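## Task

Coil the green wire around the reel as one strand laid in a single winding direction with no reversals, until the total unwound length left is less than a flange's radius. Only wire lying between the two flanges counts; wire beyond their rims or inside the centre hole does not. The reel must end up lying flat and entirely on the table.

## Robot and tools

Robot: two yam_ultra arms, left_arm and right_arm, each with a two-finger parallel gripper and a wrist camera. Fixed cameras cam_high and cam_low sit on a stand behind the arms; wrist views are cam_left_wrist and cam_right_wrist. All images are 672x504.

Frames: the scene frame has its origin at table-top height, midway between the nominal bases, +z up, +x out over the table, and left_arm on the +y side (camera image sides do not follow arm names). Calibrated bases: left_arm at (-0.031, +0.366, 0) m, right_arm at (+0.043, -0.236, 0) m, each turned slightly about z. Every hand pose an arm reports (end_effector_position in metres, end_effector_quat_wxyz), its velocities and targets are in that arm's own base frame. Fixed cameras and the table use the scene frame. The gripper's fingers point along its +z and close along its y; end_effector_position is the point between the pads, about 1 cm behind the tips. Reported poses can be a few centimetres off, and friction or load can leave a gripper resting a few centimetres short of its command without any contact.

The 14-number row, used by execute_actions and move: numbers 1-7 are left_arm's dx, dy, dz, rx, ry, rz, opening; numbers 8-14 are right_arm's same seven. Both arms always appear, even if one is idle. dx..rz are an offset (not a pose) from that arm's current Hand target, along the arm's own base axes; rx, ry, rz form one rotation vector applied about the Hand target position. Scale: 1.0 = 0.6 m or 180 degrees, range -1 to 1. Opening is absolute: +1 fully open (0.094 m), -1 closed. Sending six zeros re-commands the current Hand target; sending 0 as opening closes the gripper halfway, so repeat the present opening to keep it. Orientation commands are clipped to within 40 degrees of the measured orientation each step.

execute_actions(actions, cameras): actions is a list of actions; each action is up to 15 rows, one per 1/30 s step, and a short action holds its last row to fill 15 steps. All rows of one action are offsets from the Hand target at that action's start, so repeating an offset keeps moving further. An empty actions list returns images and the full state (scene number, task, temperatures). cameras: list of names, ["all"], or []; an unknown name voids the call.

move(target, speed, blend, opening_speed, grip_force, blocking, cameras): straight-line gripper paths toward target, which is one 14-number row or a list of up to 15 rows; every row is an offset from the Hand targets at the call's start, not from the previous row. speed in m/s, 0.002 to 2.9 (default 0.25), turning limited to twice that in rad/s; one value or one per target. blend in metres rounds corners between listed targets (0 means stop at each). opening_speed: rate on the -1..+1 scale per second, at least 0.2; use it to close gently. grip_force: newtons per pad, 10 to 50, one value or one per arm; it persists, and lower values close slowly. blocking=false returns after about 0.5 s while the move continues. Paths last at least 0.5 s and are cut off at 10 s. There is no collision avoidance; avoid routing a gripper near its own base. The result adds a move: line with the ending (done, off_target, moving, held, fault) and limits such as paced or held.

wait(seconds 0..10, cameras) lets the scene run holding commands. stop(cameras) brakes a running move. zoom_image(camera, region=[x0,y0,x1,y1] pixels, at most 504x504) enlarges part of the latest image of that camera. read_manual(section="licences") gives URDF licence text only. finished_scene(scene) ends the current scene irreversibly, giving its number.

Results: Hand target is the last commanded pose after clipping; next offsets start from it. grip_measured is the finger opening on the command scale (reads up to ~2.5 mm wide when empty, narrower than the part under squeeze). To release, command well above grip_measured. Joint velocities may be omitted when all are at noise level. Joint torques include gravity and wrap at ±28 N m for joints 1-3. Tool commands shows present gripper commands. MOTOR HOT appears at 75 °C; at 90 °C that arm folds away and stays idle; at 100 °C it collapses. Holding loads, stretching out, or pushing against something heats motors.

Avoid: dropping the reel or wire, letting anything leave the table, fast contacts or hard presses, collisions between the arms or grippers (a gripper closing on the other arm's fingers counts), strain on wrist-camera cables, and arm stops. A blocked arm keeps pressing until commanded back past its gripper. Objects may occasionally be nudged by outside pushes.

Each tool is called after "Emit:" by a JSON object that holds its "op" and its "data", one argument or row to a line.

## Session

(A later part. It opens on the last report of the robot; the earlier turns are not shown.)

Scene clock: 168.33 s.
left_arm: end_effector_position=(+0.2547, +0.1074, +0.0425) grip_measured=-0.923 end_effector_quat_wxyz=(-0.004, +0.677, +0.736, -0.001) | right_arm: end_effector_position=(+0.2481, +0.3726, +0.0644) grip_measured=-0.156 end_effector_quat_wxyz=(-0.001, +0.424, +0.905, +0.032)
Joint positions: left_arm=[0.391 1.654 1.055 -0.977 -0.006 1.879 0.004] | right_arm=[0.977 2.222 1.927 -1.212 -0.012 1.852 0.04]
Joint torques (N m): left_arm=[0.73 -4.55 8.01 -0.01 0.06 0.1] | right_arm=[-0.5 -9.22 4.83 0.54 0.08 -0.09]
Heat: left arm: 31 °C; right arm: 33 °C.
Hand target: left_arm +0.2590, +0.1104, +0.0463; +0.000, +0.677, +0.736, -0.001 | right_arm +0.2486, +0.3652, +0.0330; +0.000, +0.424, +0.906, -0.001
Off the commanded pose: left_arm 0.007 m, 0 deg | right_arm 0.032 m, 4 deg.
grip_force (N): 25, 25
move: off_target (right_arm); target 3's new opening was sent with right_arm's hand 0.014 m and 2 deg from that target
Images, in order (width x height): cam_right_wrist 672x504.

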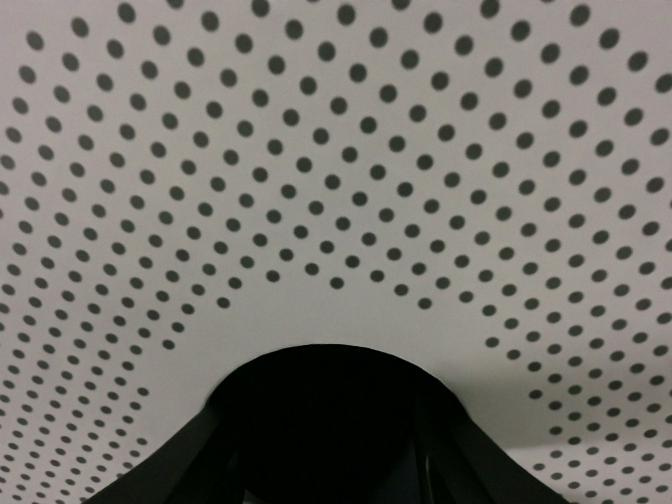

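Emit:
{"op": "move", "data": {
  "target": [
    [0.0,-0.01,0.0,0,0,0,-0.93,0,0,0,0,0,0.2,-0.05],
    [0.0,-0.05,0.0,0,0,0,-0.93,0,0,0,0,0,0.4,-0.05]
  ],
  "speed": [0.2,0.2],
  "blend": [0.01,0],
  "cameras": ["cam_low","cam_high","cam_right_wrist"]
}}

Emit:
{"op": "zoom_image", "data": {
  "camera": "cam_low",
  "region": [380, 235, 500, 305]
}}

Emit:
{"op": "zoom_image", "data": {
  "camera": "cam_high",
  "region": [130, 190, 340, 310]
}}

Scene clock: 174.40 s.
left_arm: end_effector_position=(+0.2600, +0.0845, +0.0405) grip_measured=-0.923 end_effector_quat_wxyz=(-0.006, +0.676, +0.737, -0.005) | right_arm: end_effector_position=(+0.2483, +0.3740, +0.0663) grip_measured=-0.075 end_effector_quat_wxyz=(+0.020, -0.175, +0.984, +0.031)
Joint positions: left_arm=[0.307 1.654 1.046 -0.977 -0.006 1.792 0.004] | right_arm=[0.977 2.218 1.927 -1.207 -0.015 0.625 0.043]
Joint torques (N m): left_arm=[-0.7 -7.24 4.92 0.01 0.07 -0.04] | right_arm=[-0.59 -9.06 4.66 0.53 0.12 -0.38]
Heat: left arm: 31 °C; right arm: 33 °C.
Hand target: left_arm +0.2591, +0.0805, +0.0463; +0.000, +0.677, +0.736, +0.000 | right_arm +0.2486, +0.3652, +0.0329; +0.001, -0.189, +0.982, -0.001
Off the commanded pose: left_arm 0.007 m, 1 deg | right_arm 0.034 m, 5 deg.
grip_force (N): 25, 25
move: off_target (right_arm); blend cut to 0 m at target 1
Images, in order (width x height): cam_high 672x504, cam_low 672x504, cam_right_wrist 672x504.

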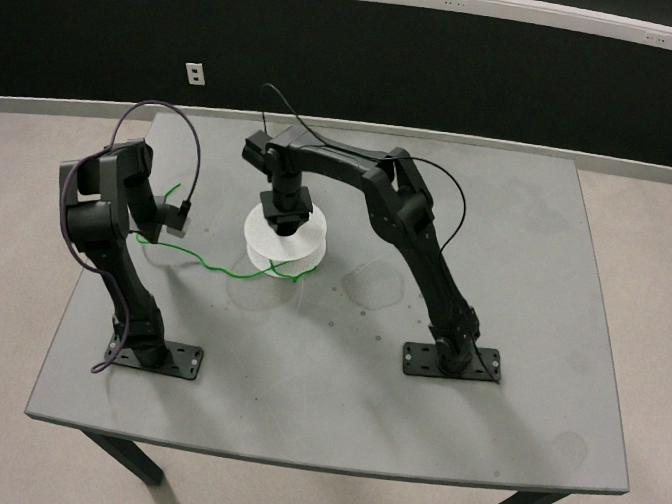

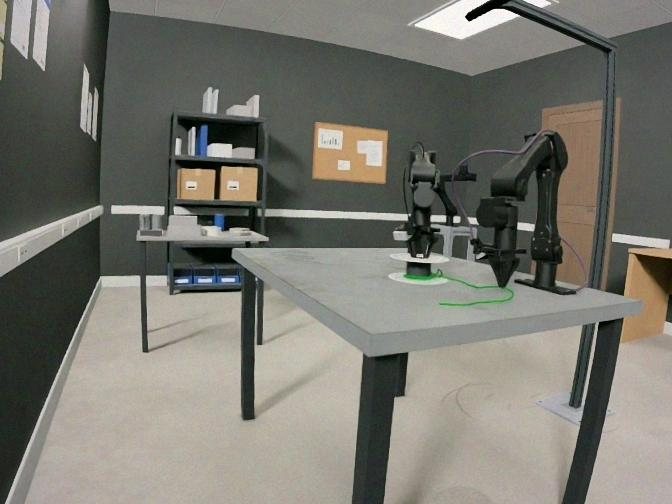

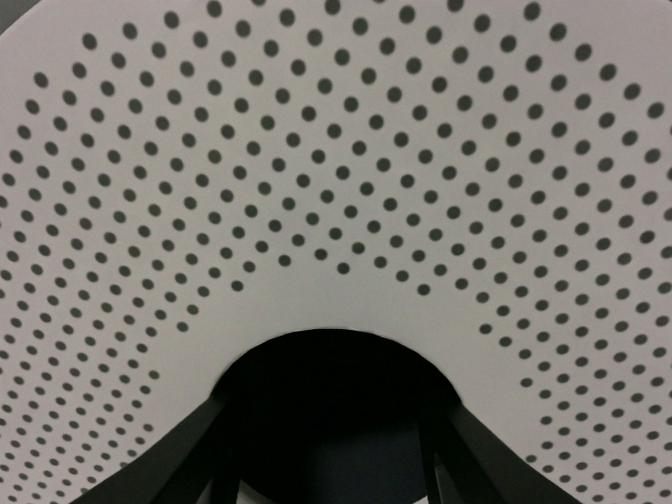

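Scaled by 4.200 from the camera's 672x504 image, which has a finer 960x720 frame.

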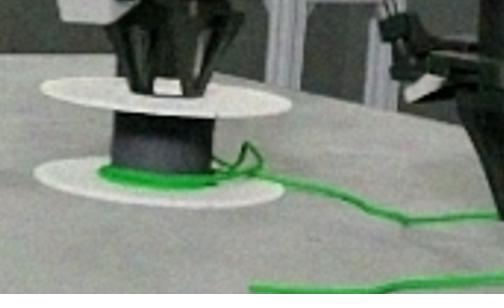

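Scaled by 2.400 from the camera's 672x504 image, which has a finer 960x720 frame.

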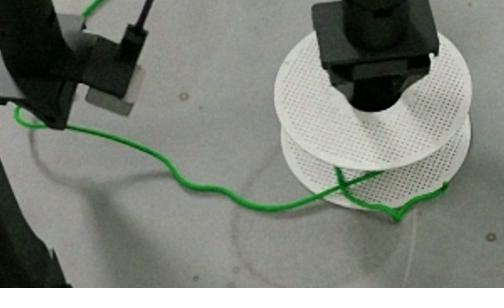

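Emit:
{"op": "move", "data": {
  "target": [
    [0.0,0.03,0.0,0,0,0,-0.93,-0.001,0.008,0.04,0,0,0,-0.85],
    [0.0,0.05,0.0,0,0,0,-0.93,-0.001,0.008,0.12,0,0,0,-0.85],
    [0.0,0.05,0.0,0,0,0,-0.93,-0.15,-0.15,0.18,0,0,0.15,-0.5]
  ],
  "speed": [0.1,0.12,0.25],
  "blend": [0,0.02,0],
  "cameras": ["cam_right_wrist","cam_high"]
}}

Scene clock: 180.93 s.
left_arm: end_effector_position=(+0.2548, +0.1074, +0.0427) grip_measured=-0.923 end_effector_quat_wxyz=(-0.004, +0.677, +0.736, -0.001) | right_arm: end_effector_position=(+0.1579, +0.2762, +0.1380) grip_measured=-0.502 end_effector_quat_wxyz=(-0.012, -0.408, +0.913, -0.001)
Joint positions: left_arm=[0.391 1.654 1.055 -0.978 -0.006 1.879 0.004] | right_arm=[1.042 1.767 1.57 -1.394 -0.012 0.201 0.023]
Joint torques (N m): left_arm=[0.75 -4.53 7.95 -0.01 0.06 0.1] | right_arm=[0.34 -11.11 6.04 0.32 0.09 -0.1]
Motor temperatures (°C): left_arm=[27 29 31 24 23 24 25] | right_arm=[22 34 26 26 22 24 23]
Heat: left arm: 31 °C; right arm: 34 °C.
Hand target: left_arm +0.2590, +0.1104, +0.0463; +0.000, +0.677, +0.736, -0.001 | right_arm +0.1586, +0.2752, +0.1410; +0.001, -0.414, +0.910, +0.000
Off the commanded pose: left_arm 0.006 m, 0 deg | right_arm 0.003 m, 2 deg.
grip_force (N): 25, 25
move: done
Images, in order (width x height): cam_high 672x504, cam_right_wrist 672x504.

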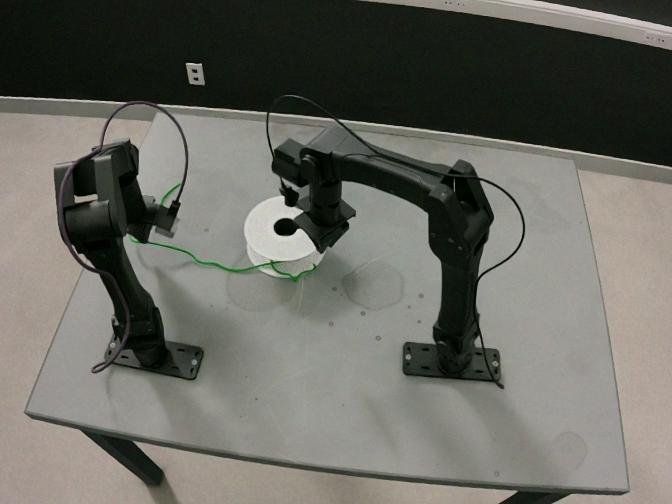

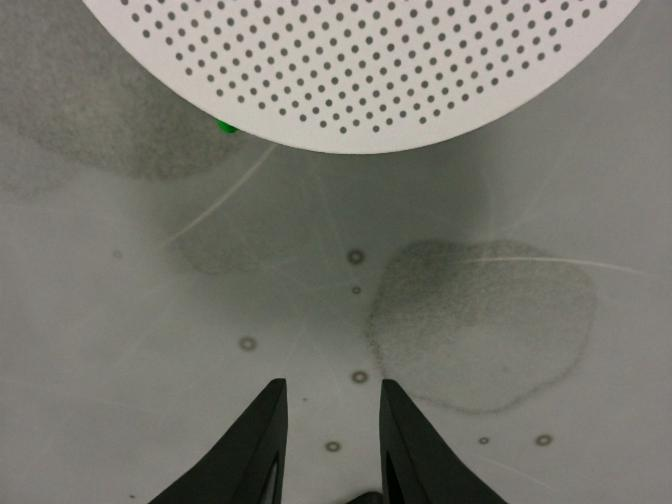

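Emit:
{"op": "move", "data": {
  "target": [
    [0.0,0.0,0.0,0,0,0,-0.93,-0.048,-0.092,-0.085,0.19,-0.1625,0.006,-0.5]
  ],
  "speed": [0.25],
  "cameras": ["cam_right_wrist","cam_high"]
}}

Scene clock: 184.97 s.
left_arm: end_effector_position=(+0.2548, +0.1074, +0.0427) grip_measured=-0.923 end_effector_quat_wxyz=(-0.004, +0.677, +0.736, -0.001) | right_arm: end_effector_position=(+0.1291, +0.2220, +0.0924) grip_measured=-0.502 end_effector_quat_wxyz=(+0.343, -0.394, +0.837, +0.165)
Joint positions: left_arm=[0.391 1.654 1.055 -0.978 -0.006 1.879 0.004] | right_arm=[1.185 0.794 0.414 -0.433 0.207 0.222 0.023]
Joint torques (N m): left_arm=[0.72 -4.53 7.97 -0.01 0.07 0.1] | right_arm=[0.58 -1.95 7.12 1.65 0.23 0.08]
Heat: left arm: 31 °C; right arm: 34 °C.
Hand target: left_arm +0.2590, +0.1104, +0.0463; +0.000, +0.677, +0.736, -0.001 | right_arm +0.1298, +0.2201, +0.0901; +0.348, -0.390, +0.837, +0.162
Off the commanded pose: left_arm 0.006 m, 0 deg | right_arm 0.003 m, 1 deg.
grip_force (N): 25, 25
move: done
Images, in order (width x height): cam_high 672x504, cam_right_wrist 672x504.

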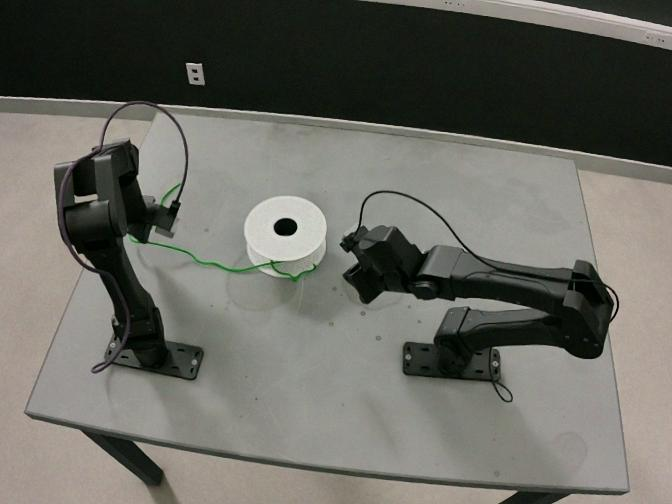

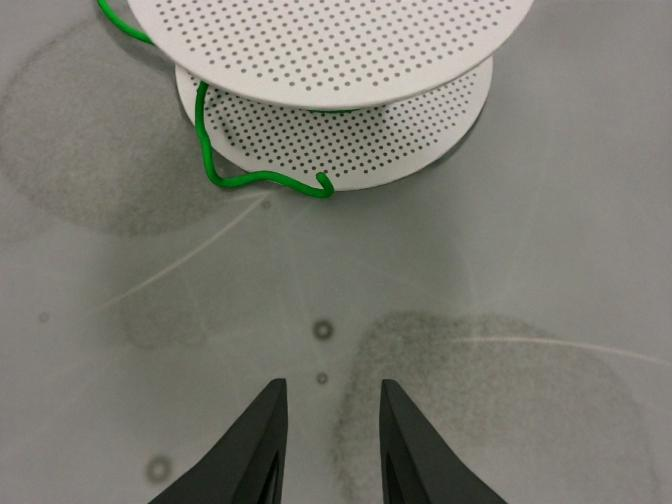

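Emit:
{"op": "execute_actions", "data": {
  "actions": []
}}

Scene clock: 191.23 s.
left_arm: end_effector_position=(+0.2548, +0.1074, +0.0427) grip_measured=-0.923 end_effector_quat_wxyz=(-0.004, +0.677, +0.736, -0.001) | right_arm: end_effector_position=(+0.1291, +0.2221, +0.0925) grip_measured=-0.502 end_effector_quat_wxyz=(+0.343, -0.394, +0.837, +0.165)
Joint positions: left_arm=[0.391 1.654 1.055 -0.978 -0.006 1.879 0.004] | right_arm=[1.185 0.794 0.414 -0.432 0.207 0.222 0.023]
Joint velocities: within noise
Joint torques (N m): left_arm=[0.73 -4.57 7.95 -0.01 0.07 0.1] | right_arm=[0.54 -1.87 7.06 1.61 0.27 0.08]
Motor temperatures (°C): left_arm=[27 29 31 24 23 24 25] | right_arm=[22 33 26 28 22 24 23]
Heat: left arm: 31 °C; right arm: 33 °C.
Hand target: left_arm +0.2590, +0.1104, +0.0463; +0.000, +0.677, +0.736, -0.001 | right_arm +0.1298, +0.2201, +0.0900; +0.348, -0.390, +0.837, +0.162
Tool commands: left_gripper/opening=-0.93 right_gripper/opening=-0.5
Off the commanded pose: left_arm 0.006 m, 0 deg | right_arm 0.003 m, 1 deg.
grip_force (N): 25, 25

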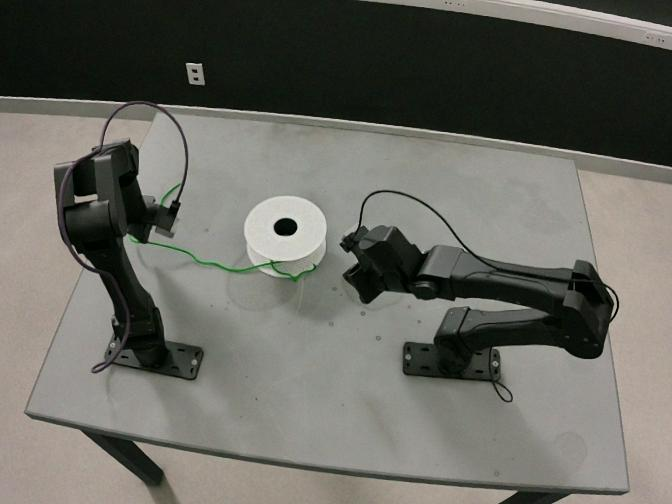

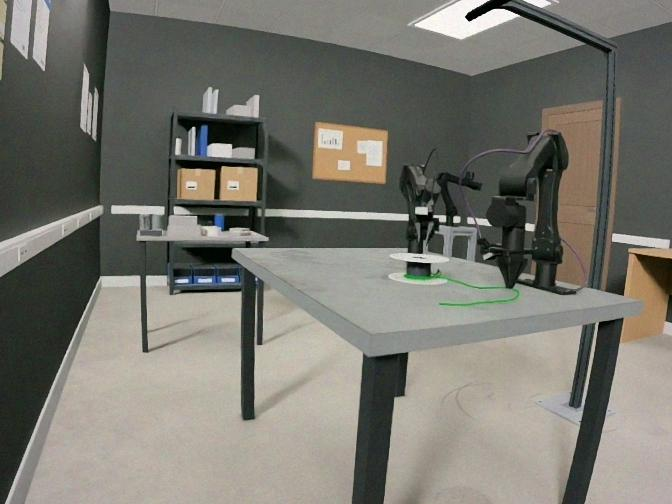

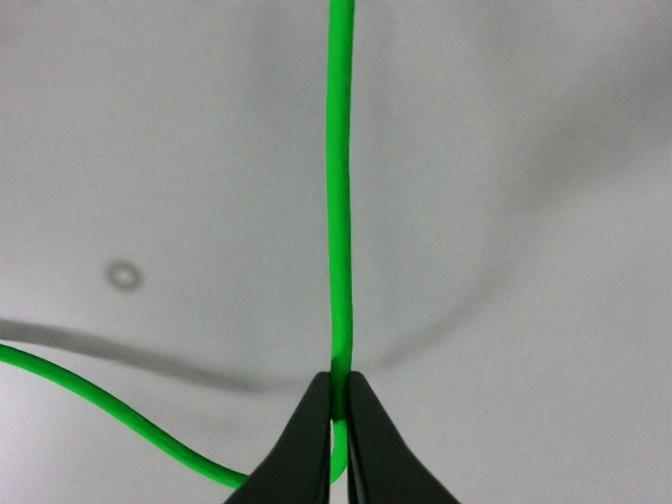

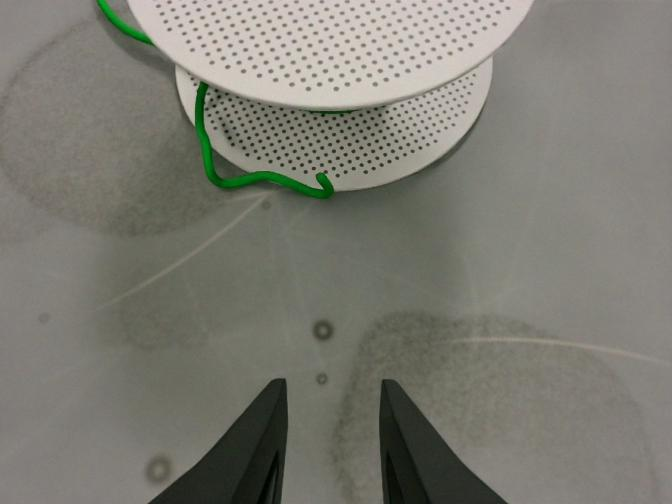

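Emit:
{"op": "move", "data": {
  "target": [
    [0,0,0,0,0,0,-0.93,0.07,0.088,-0.06,0,0,0,-0.4]
  ],
  "speed": 0.12,
  "cameras": ["cam_right_wrist"]
}}

Scene clock: 195.27 s.
left_arm: end_effector_position=(+0.2548, +0.1074, +0.0427) grip_measured=-0.923 end_effector_quat_wxyz=(-0.004, +0.677, +0.736, -0.001) | right_arm: end_effector_position=(+0.1675, +0.2653, +0.0466) grip_measured=-0.402 end_effector_quat_wxyz=(+0.340, -0.391, +0.842, +0.153)
Joint positions: left_arm=[0.391 1.654 1.055 -0.978 -0.006 1.879 0.004] | right_arm=[1.1 1.237 0.409 0.007 0.168 0.165 0.028]
Joint torques (N m): left_arm=[0.73 -4.55 7.95 -0.01 0.06 0.1] | right_arm=[-0.77 -3.58 9.46 1.63 -0.04 -0.1]
Heat: left arm: 31 °C; right arm: 32 °C.
Hand target: left_arm +0.2590, +0.1104, +0.0463; +0.000, +0.677, +0.736, -0.001 | right_arm +0.1718, +0.2728, +0.0539; +0.347, -0.390, +0.837, +0.162
Off the commanded pose: left_arm 0.006 m, 0 deg | right_arm 0.011 m, 1 deg.
grip_force (N): 25, 25
move: off_target (right_arm)
Images, in order (width x height): cam_right_wrist 672x504.

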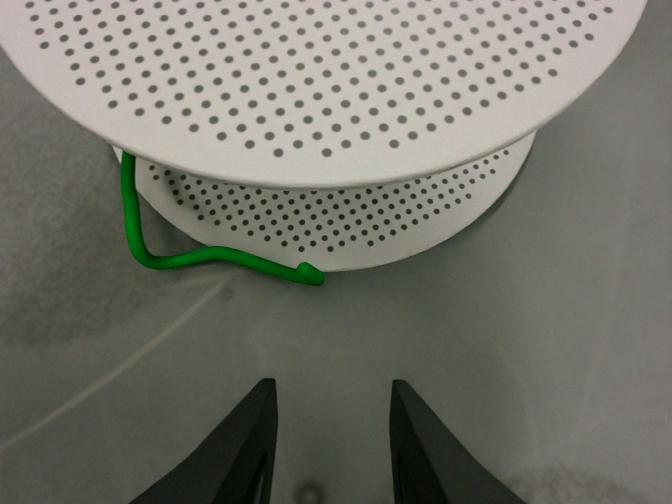

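Emit:
{"op": "move", "data": {
  "target": [
    [0,0,0,0,0,0,-0.93,0.0385,0.062,-0.056,0,0,0,-0.4]
  ],
  "speed": 0.08,
  "cameras": ["cam_right_wrist"]
}}

Scene clock: 201.33 s.
left_arm: end_effector_position=(+0.2548, +0.1074, +0.0427) grip_measured=-0.923 end_effector_quat_wxyz=(-0.004, +0.677, +0.736, -0.001) | right_arm: end_effector_position=(+0.1895, +0.3013, +0.0146) grip_measured=-0.402 end_effector_quat_wxyz=(+0.340, -0.391, +0.842, +0.153)
Joint positions: left_arm=[0.391 1.654 1.055 -0.978 -0.006 1.879 0.004] | right_arm=[1.086 1.554 0.484 0.249 0.157 0.155 0.028]
Joint torques (N m): left_arm=[0.75 -4.53 7.95 -0.01 0.06 0.09] | right_arm=[-0.72 -5.46 8.62 1.73 -0.05 -0.11]
Heat: left arm: 31 °C; right arm: 32 °C.
Hand target: left_arm +0.2590, +0.1104, +0.0463; +0.000, +0.677, +0.736, -0.001 | right_arm +0.1949, +0.3101, +0.0203; +0.348, -0.390, +0.837, +0.162
Off the commanded pose: left_arm 0.006 m, 0 deg | right_arm 0.012 m, 1 deg.
grip_force (N): 25, 25
move: off_target (right_arm)
Images, in order (width x height): cam_right_wrist 672x504.

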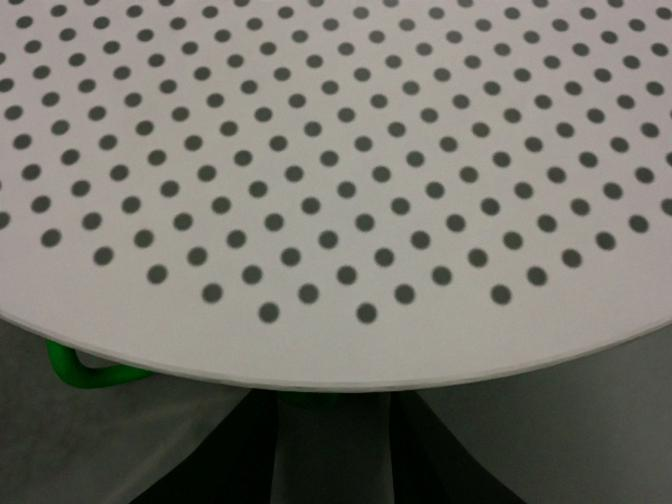

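Emit:
{"op": "move", "data": {
  "target": [
    [0,0,0,0,0,0,-0.93,0,0,0,0,0,0,-0.93],
    [0,0,0,0,0,0,-0.93,-0.02,-0.026,0.05,0,0,0,-0.93]
  ],
  "speed": 0.08,
  "opening_speed": 0.6,
  "cameras": ["cam_right_wrist","cam_high"]
}}

Scene clock: 204.93 s.
left_arm: end_effector_position=(+0.2548, +0.1074, +0.0427) grip_measured=-0.923 end_effector_quat_wxyz=(-0.004, +0.677, +0.736, -0.001) | right_arm: end_effector_position=(+0.1826, +0.2901, +0.0418) grip_measured=-0.899 end_effector_quat_wxyz=(+0.341, -0.391, +0.840, +0.157)
Joint positions: left_arm=[0.391 1.654 1.055 -0.978 -0.006 1.879 0.004] | right_arm=[1.086 1.391 0.484 0.095 0.152 0.155 0.005]
Joint torques (N m): left_arm=[0.73 -4.53 7.97 -0.01 0.07 0.1] | right_arm=[0.73 -6.8 8.7 1.4 0.08 0.04]
Heat: left arm: 31 °C; right arm: 32 °C.
Hand target: left_arm +0.2590, +0.1104, +0.0463; +0.000, +0.677, +0.736, -0.001 | right_arm +0.1829, +0.2945, +0.0504; +0.348, -0.390, +0.837, +0.162
Off the commanded pose: left_arm 0.006 m, 0 deg | right_arm 0.010 m, 1 deg.
grip_force (N): 25, 25
move: done
Images, in order (width x height): cam_high 672x504, cam_right_wrist 672x504.

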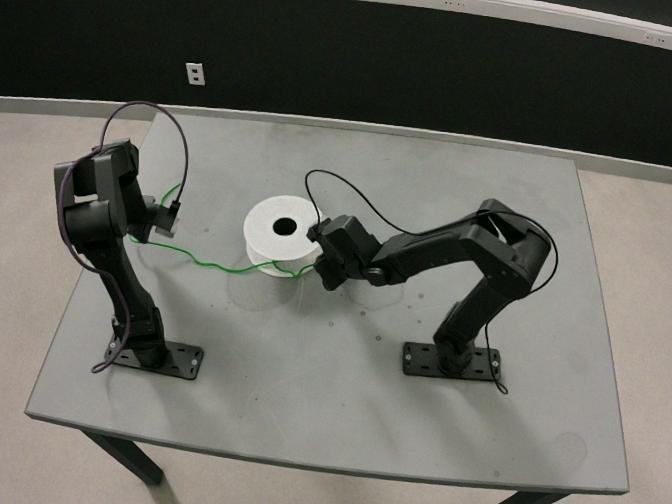

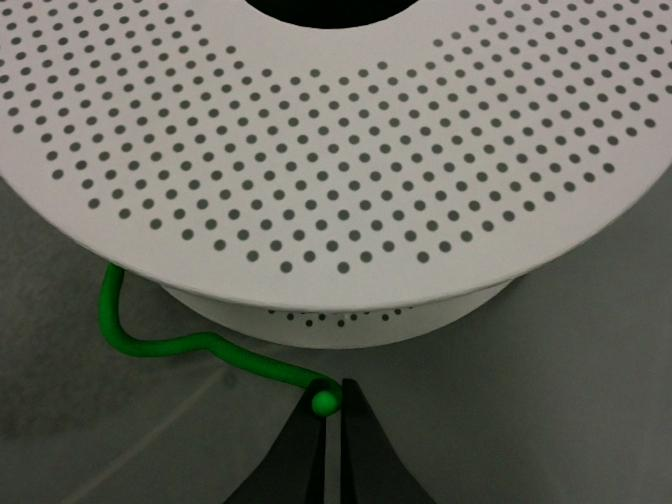

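Emit:
{"op": "move", "data": {
  "target": [
    [0,0,0,0,0,0,-0.93,0.0335,-0.074,0.008,0,0,0,-0.93],
    [0,0,0,0,0,0,-0.93,0.125,-0.111,0.008,0,0,0,-0.93]
  ],
  "speed": 0.08,
  "blend": [0.02,0],
  "cameras": ["cam_right_wrist","cam_high","cam_left_wrist"]
}}

Scene clock: 210.87 s.
left_arm: end_effector_position=(+0.2551, +0.1069, +0.0427) grip_measured=-0.923 end_effector_quat_wxyz=(-0.002, +0.677, +0.736, -0.002) | right_arm: end_effector_position=(+0.2514, +0.2260, +0.0499) grip_measured=-0.899 end_effector_quat_wxyz=(+0.343, -0.390, +0.839, +0.162)
Joint positions: left_arm=[0.391 1.654 1.055 -0.978 -0.003 1.879 0.004] | right_arm=[0.642 1.34 0.48 0.054 -0.163 -0.162 0.005]
Joint torques (N m): left_arm=[0.75 -4.53 7.98 -0.01 0.03 0.1] | right_arm=[-0.98 -4.49 9.54 1.45 -0.14 -0.11]
Heat: left arm: 31 °C; right arm: 32 °C.
Hand target: left_arm +0.2590, +0.1104, +0.0463; +0.000, +0.677, +0.736, -0.001 | right_arm +0.2579, +0.2277, +0.0551; +0.347, -0.390, +0.837, +0.161
Off the commanded pose: left_arm 0.006 m, 0 deg | right_arm 0.009 m, 1 deg.
grip_force (N): 25, 25
move: done
Images, in order (width x height): cam_high 672x504, cam_left_wrist 672x504, cam_right_wrist 672x504.

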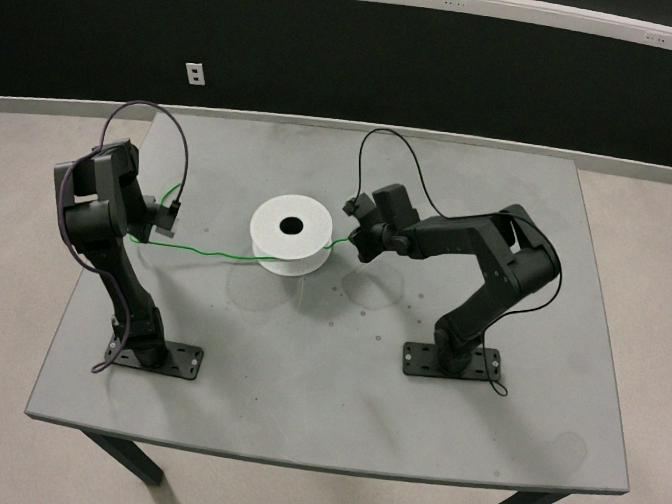

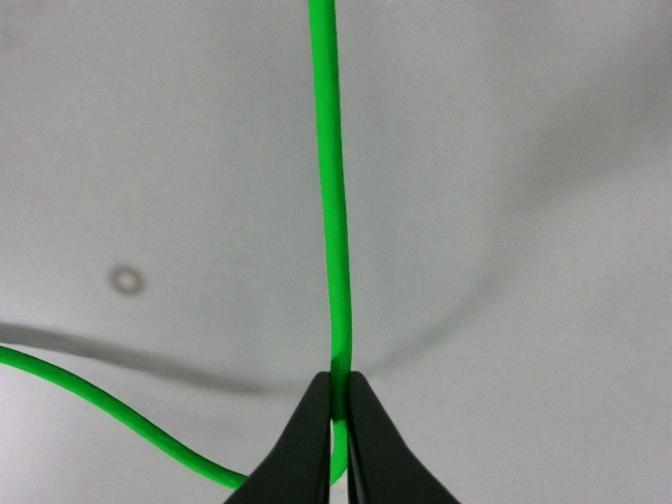

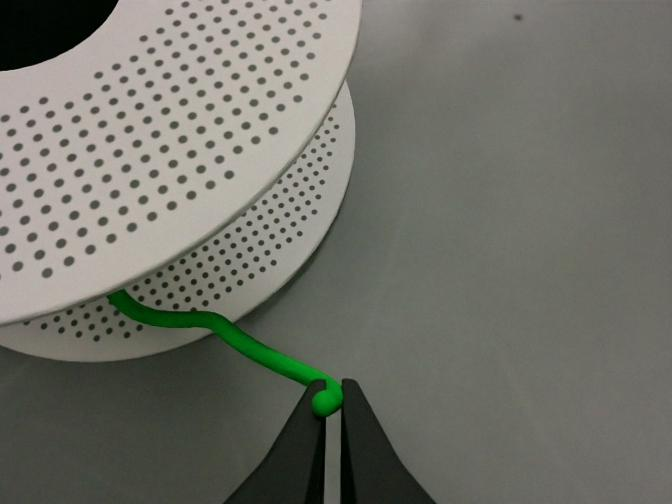

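Emit:
{"op": "move", "data": {
  "target": [
    [0,-0.01,0,0,0,0,-0.93,0.114,0.011,0,0,0,0.056,-0.93],
    [0,-0.03,0,0,0,0,-0.93,0.203,0.1,0,0,0,0.111,-0.93]
  ],
  "speed": 0.08,
  "blend": [0.02,0],
  "cameras": ["cam_right_wrist","cam_high","cam_left_wrist"]
}}

Scene clock: 216.83 s.
left_arm: end_effector_position=(+0.2599, +0.0940, +0.0427) grip_measured=-0.923 end_effector_quat_wxyz=(+0.001, +0.676, +0.736, -0.004) | right_arm: end_effector_position=(+0.3772, +0.2819, +0.0532) grip_measured=-0.899 end_effector_quat_wxyz=(+0.314, -0.523, +0.763, +0.212)
Joint positions: left_arm=[0.347 1.654 1.055 -0.979 0.006 1.833 0.004] | right_arm=[0.458 1.922 1.15 -0.17 -0.492 -0.582 0.005]
Joint torques (N m): left_arm=[-0.62 -6.2 5.48 0.02 -0.06 -0.07] | right_arm=[0.32 -9.73 10 1.27 -0.46 -0.12]
Heat: left arm: 31 °C; right arm: 32 °C.
Hand target: left_arm +0.2591, +0.0924, +0.0463; +0.000, +0.677, +0.736, -0.001 | right_arm +0.3796, +0.2879, +0.0552; +0.314, -0.529, +0.757, +0.219
Off the commanded pose: left_arm 0.004 m, 0 deg | right_arm 0.007 m, 1 deg.
grip_force (N): 25, 25
move: done
Images, in order (width x height): cam_high 672x504, cam_left_wrist 672x504, cam_right_wrist 672x504.

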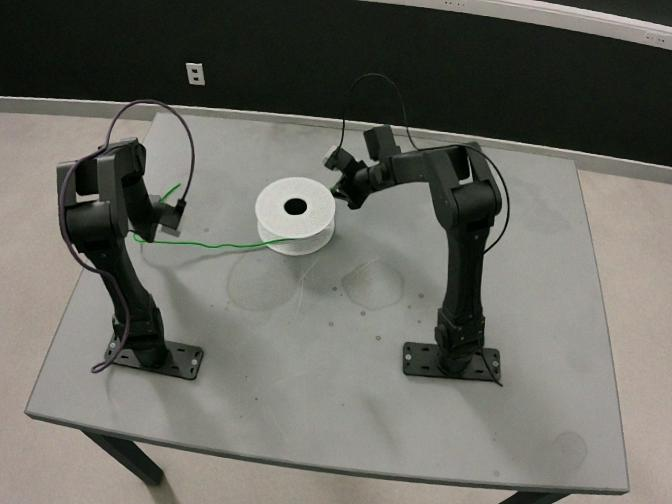

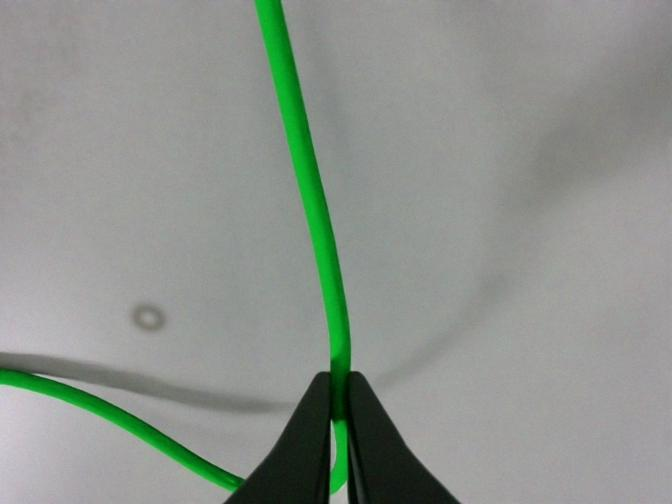

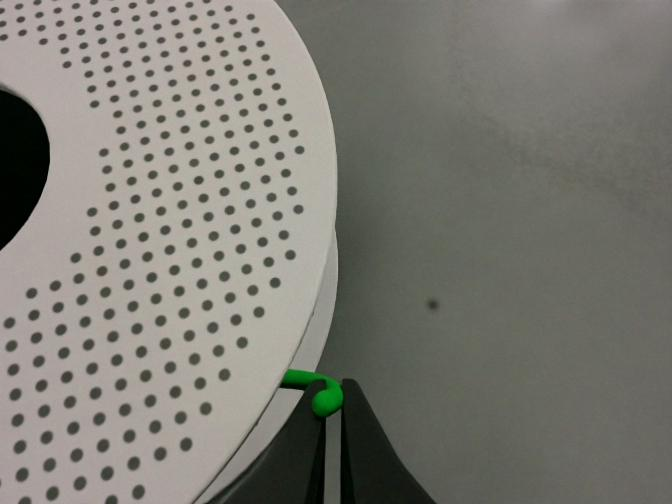

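Emit:
{"op": "move", "data": {
  "target": [
    [0.04,-0.03,0.03,0,0,0,-0.93,0.05,0.09,0,0,0,0.1,-0.93],
    [0.05,-0.05,0.05,0,0,0,-0.93,0.03,0.19,0,0,0,0.19,-0.93]
  ],
  "speed": 0.08,
  "blend": [0.02,0],
  "cameras": ["cam_right_wrist","cam_high","cam_left_wrist"]
}}

Scene clock: 223.17 s.
left_arm: end_effector_position=(+0.2843, +0.0641, +0.0724) grip_measured=-0.923 end_effector_quat_wxyz=(-0.001, +0.676, +0.737, -0.001) | right_arm: end_effector_position=(+0.4049, +0.3958, +0.0588) grip_measured=-0.900 end_effector_quat_wxyz=(-0.244, +0.727, -0.576, -0.282)
Joint positions: left_arm=[0.218 1.673 1.2 -1.101 0 1.703 0.004] | right_arm=[0.566 2.509 2.191 -0.912 -0.698 -1.11 0.005]
Joint torques (N m): left_arm=[-0.68 -4.78 8.29 -0.04 0.01 -0.04] | right_arm=[0.57 -13.91 10.17 0.57 -0.78 -0.13]
Heat: left arm: 31 °C; right arm: 32 °C.
Hand target: left_arm +0.2890, +0.0624, +0.0762; +0.000, +0.677, +0.736, -0.001 | right_arm +0.3976, +0.4018, +0.0551; -0.236, +0.729, -0.568, -0.302
Off the commanded pose: left_arm 0.006 m, 0 deg | right_arm 0.010 m, 3 deg.
grip_force (N): 25, 25
move: off_target (right_arm)
Images, in order (width x height): cam_high 672x504, cam_left_wrist 672x504, cam_right_wrist 672x504.

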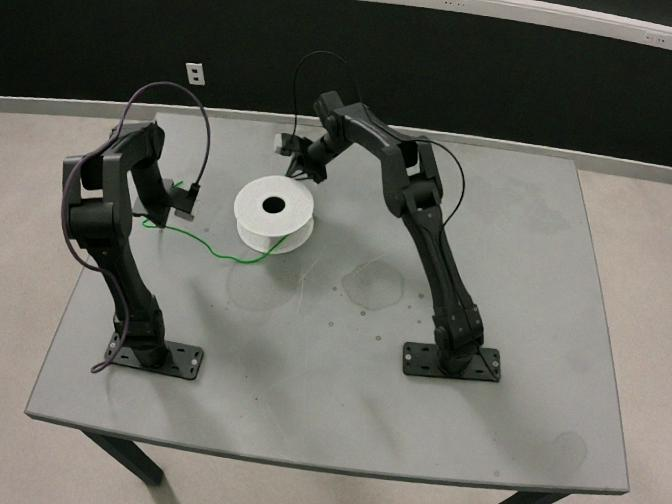

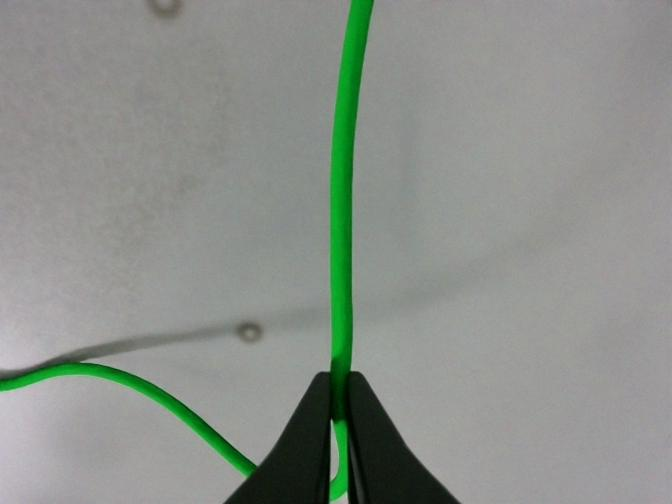

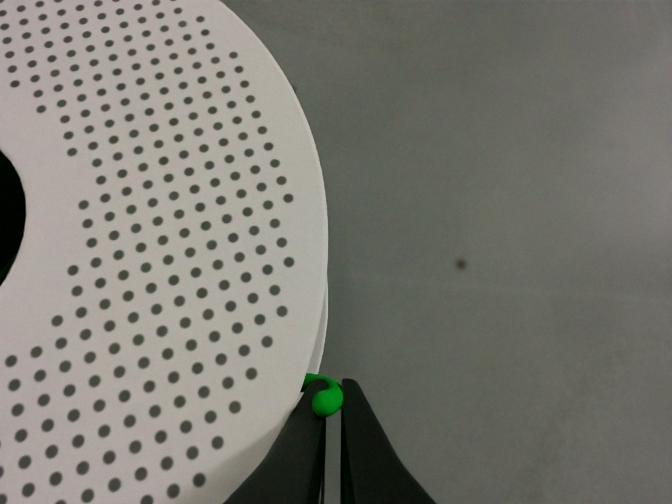

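Emit:
{"op": "move", "data": {
  "target": [
    [0.05,0.07,-0.02,0,0,0,-0.93,0,0,0,0,0,0,-0.93]
  ],
  "speed": 0.08,
  "cameras": ["cam_right_wrist","cam_high","cam_left_wrist"]
}}

Scene clock: 226.33 s.
left_arm: end_effector_position=(+0.3116, +0.1006, +0.0608) grip_measured=-0.923 end_effector_quat_wxyz=(-0.006, +0.675, +0.737, -0.008) | right_arm: end_effector_position=(+0.4049, +0.3958, +0.0587) grip_measured=-0.900 end_effector_quat_wxyz=(-0.244, +0.727, -0.576, -0.282)
Joint positions: left_arm=[0.308 1.832 1.342 -1.1 -0.002 1.792 0.004] | right_arm=[0.566 2.509 2.191 -0.912 -0.698 -1.111 0.005]
Joint torques (N m): left_arm=[0.49 -6.04 8.23 0.09 0.02 0.11] | right_arm=[0.59 -13.87 10.22 0.57 -0.78 -0.12]
Heat: left arm: 31 °C; right arm: 33 °C.
Hand target: left_arm +0.3190, +0.1044, +0.0643; +0.000, +0.677, +0.736, -0.001 | right_arm +0.3976, +0.4018, +0.0551; -0.236, +0.729, -0.568, -0.302
Off the commanded pose: left_arm 0.009 m, 1 deg | right_arm 0.010 m, 3 deg.
grip_force (N): 25, 25
move: off_target (right_arm)
Images, in order (width x height): cam_high 672x504, cam_left_wrist 672x504, cam_right_wrist 672x504.

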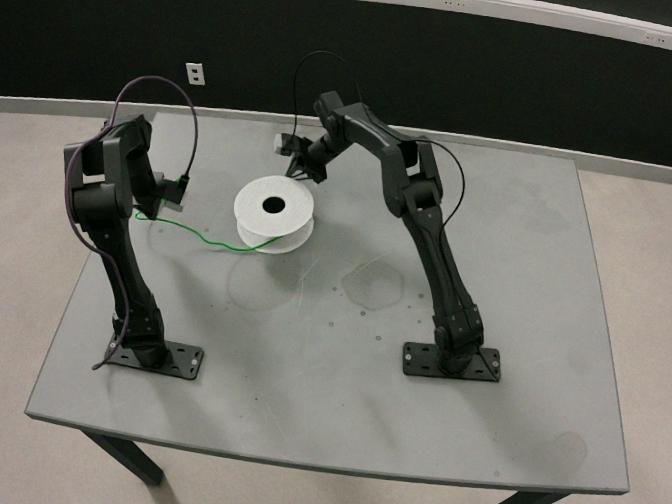

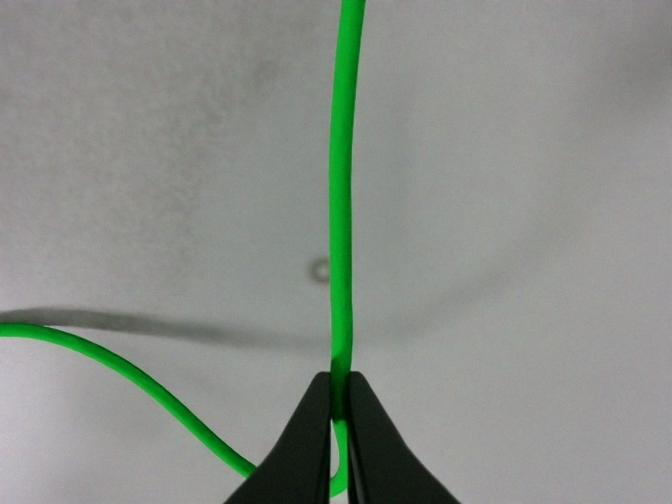

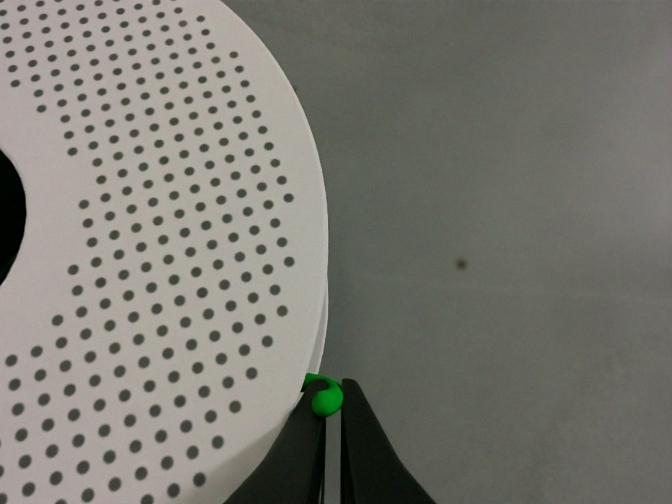

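Emit:
{"op": "move", "data": {
  "target": [
    [0.01,0.05,0.0,0,0,0,-0.93,0,0,0,0,0,0,-0.93]
  ],
  "speed": 0.08,
  "cameras": ["cam_right_wrist","cam_high"]
}}

Scene clock: 228.13 s.
left_arm: end_effector_position=(+0.3220, +0.1313, +0.0612) grip_measured=-0.923 end_effector_quat_wxyz=(-0.001, +0.676, +0.737, -0.001) | right_arm: end_effector_position=(+0.4029, +0.3953, +0.0586) grip_measured=-0.900 end_effector_quat_wxyz=(-0.241, +0.727, -0.576, -0.285)
Joint positions: left_arm=[0.383 1.89 1.42 -1.103 -0.002 1.868 0.004] | right_arm=[0.566 2.509 2.191 -0.921 -0.702 -1.112 0.005]
Joint torques (N m): left_arm=[0.47 -6.42 8.32 -0.04 0.03 0.12] | right_arm=[0.55 -13.76 10.37 0.66 -0.74 -0.11]
Heat: left arm: 31 °C; right arm: 34 °C.
Hand target: left_arm +0.3250, +0.1345, +0.0643; +0.000, +0.677, +0.736, -0.001 | right_arm +0.3977, +0.4018, +0.0551; -0.236, +0.728, -0.568, -0.302
Off the commanded pose: left_arm 0.005 m, 0 deg | right_arm 0.009 m, 2 deg.
grip_force (N): 25, 25
move: done
Images, in order (width x height): cam_high 672x504, cam_right_wrist 672x504.

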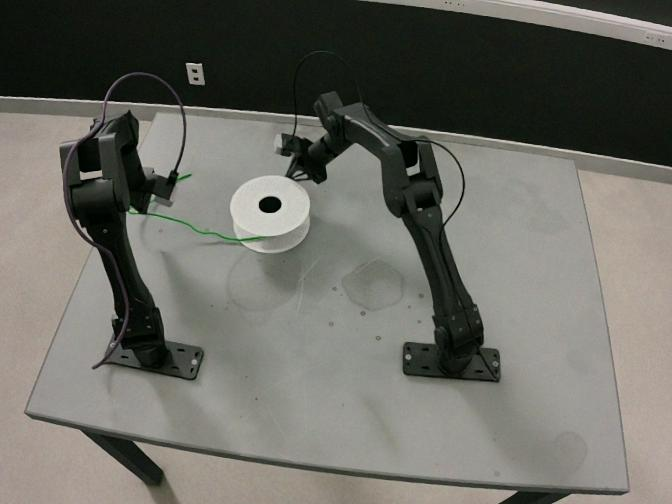

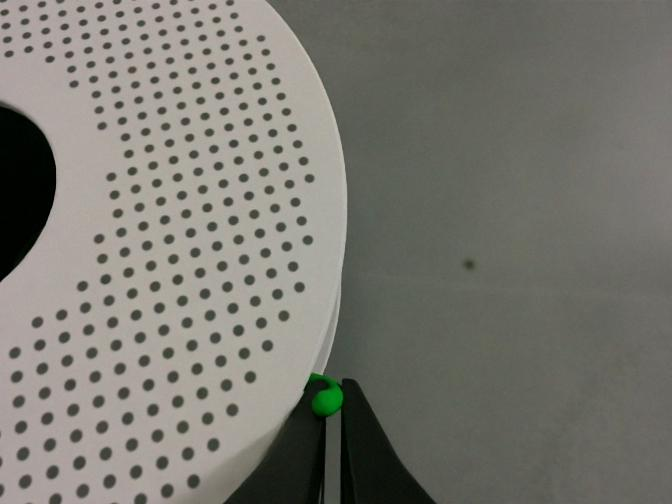

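Emit:
{"op": "move", "data": {
  "target": [
    [0,0,0.0,0,0,0,-0.93,-0.01,0.06,-0.01,0,0,0.06,-0.93]
  ],
  "speed": 0.06,
  "cameras": ["cam_right_wrist","cam_high","cam_left_wrist"]
}}

Scene clock: 231.23 s.
left_arm: end_effector_position=(+0.3219, +0.1313, +0.0612) grip_measured=-0.923 end_effector_quat_wxyz=(-0.001, +0.676, +0.737, -0.001) | right_arm: end_effector_position=(+0.4016, +0.4330, +0.0556) grip_measured=-0.900 end_effector_quat_wxyz=(-0.239, +0.771, -0.511, -0.295)
Joint positions: left_arm=[0.383 1.89 1.42 -1.103 -0.002 1.868 0.004] | right_arm=[0.616 2.852 2.841 -1.265 -0.732 -1.242 0.005]
Joint torques (N m): left_arm=[0.55 -6.41 8.34 -0.04 0.03 0.1] | right_arm=[0.79 -14.89 9.89 0.45 -0.79 -0.11]
Heat: left arm: 31 °C; right arm: 34 °C.
Hand target: left_arm +0.3250, +0.1344, +0.0643; +0.000, +0.677, +0.736, -0.001 | right_arm +0.3917, +0.4378, +0.0491; -0.206, +0.779, -0.497, -0.323
Off the commanded pose: left_arm 0.005 m, 0 deg | right_arm 0.013 m, 5 deg.
elbow stopped short (right arm): the move would have taken joint 3 (elbow) straighter than the controller allows.
grip_force (N): 25, 25
move: off_target (right_arm)
Images, in order (width x height): cam_high 672x504, cam_left_wrist 672x504, cam_right_wrist 672x504.

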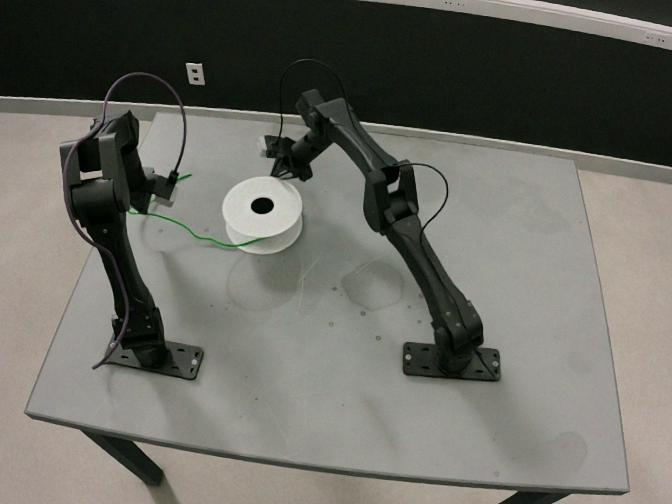

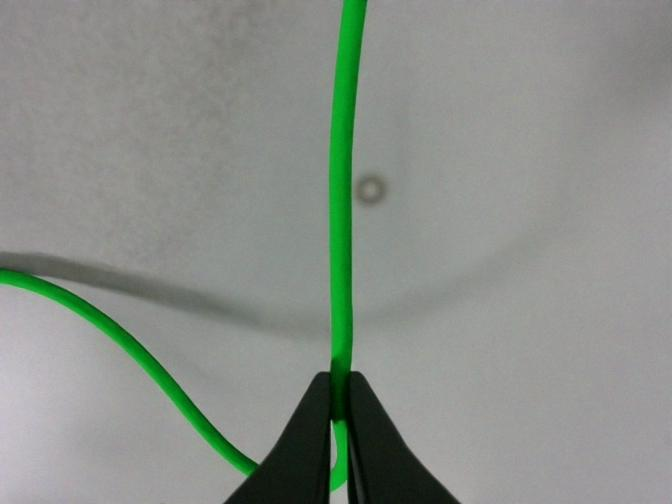

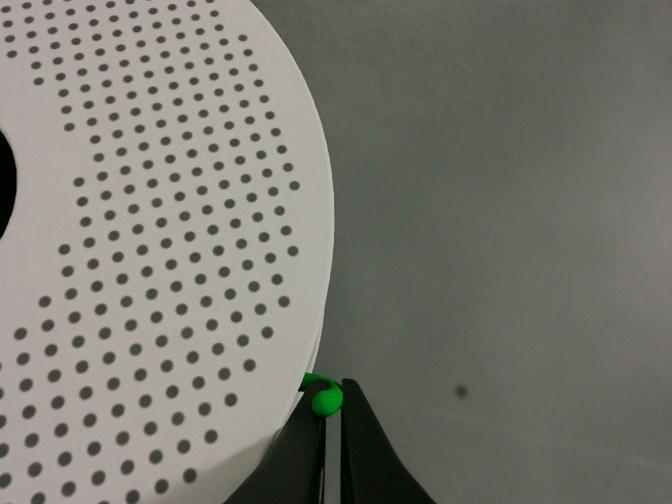

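Emit:
{"op": "move", "data": {
  "target": [
    [0,0,0.0,0,0,0,-0.93,-0.01,-0.005,-0.035,0,0,0.0,-0.93],
    [0,0,0.0,0,0,0,-0.93,-0.033,-0.008,-0.038,0,0,0.0,-0.93]
  ],
  "speed": 0.05,
  "cameras": ["cam_right_wrist","cam_high"]
}}

Scene clock: 295.73 s.
left_arm: end_effector_position=(+0.3219, +0.1313, +0.0612) grip_measured=-0.923 end_effector_quat_wxyz=(-0.001, +0.676, +0.737, -0.001) | right_arm: end_effector_position=(+0.3793, +0.4296, +0.0199) grip_measured=-0.900 end_effector_quat_wxyz=(-0.208, +0.777, -0.500, -0.320)
Joint positions: left_arm=[0.383 1.89 1.42 -1.103 -0.002 1.868 0.004] | right_arm=[0.626 2.788 2.573 -1.157 -0.764 -1.292 0.005]
Joint torques (N m): left_arm=[0.57 -6.42 8.31 -0.04 0.02 0.1] | right_arm=[1.06 -19.15 5.6 0.56 -0.48 0.03]
Motor temperatures (°C): left_arm=[27 31 32 23 23 24 25] | right_arm=[22 38 28 28 23 24 23]
Heat: left arm: 32 °C; right arm: 38 °C.
Hand target: left_arm +0.3250, +0.1344, +0.0643; +0.000, +0.677, +0.736, -0.001 | right_arm +0.3718, +0.4331, +0.0264; -0.206, +0.779, -0.497, -0.323
Off the commanded pose: left_arm 0.005 m, 0 deg | right_arm 0.010 m, 1 deg.
grip_force (N): 25, 25
move: done
Images, in order (width x height): cam_high 672x504, cam_right_wrist 672x504.

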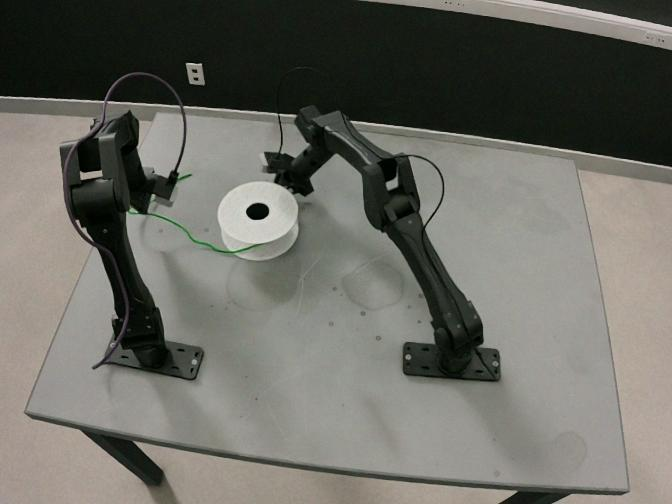

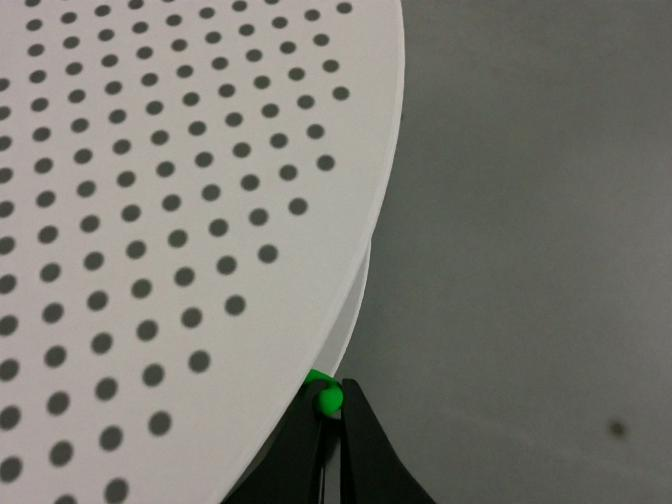

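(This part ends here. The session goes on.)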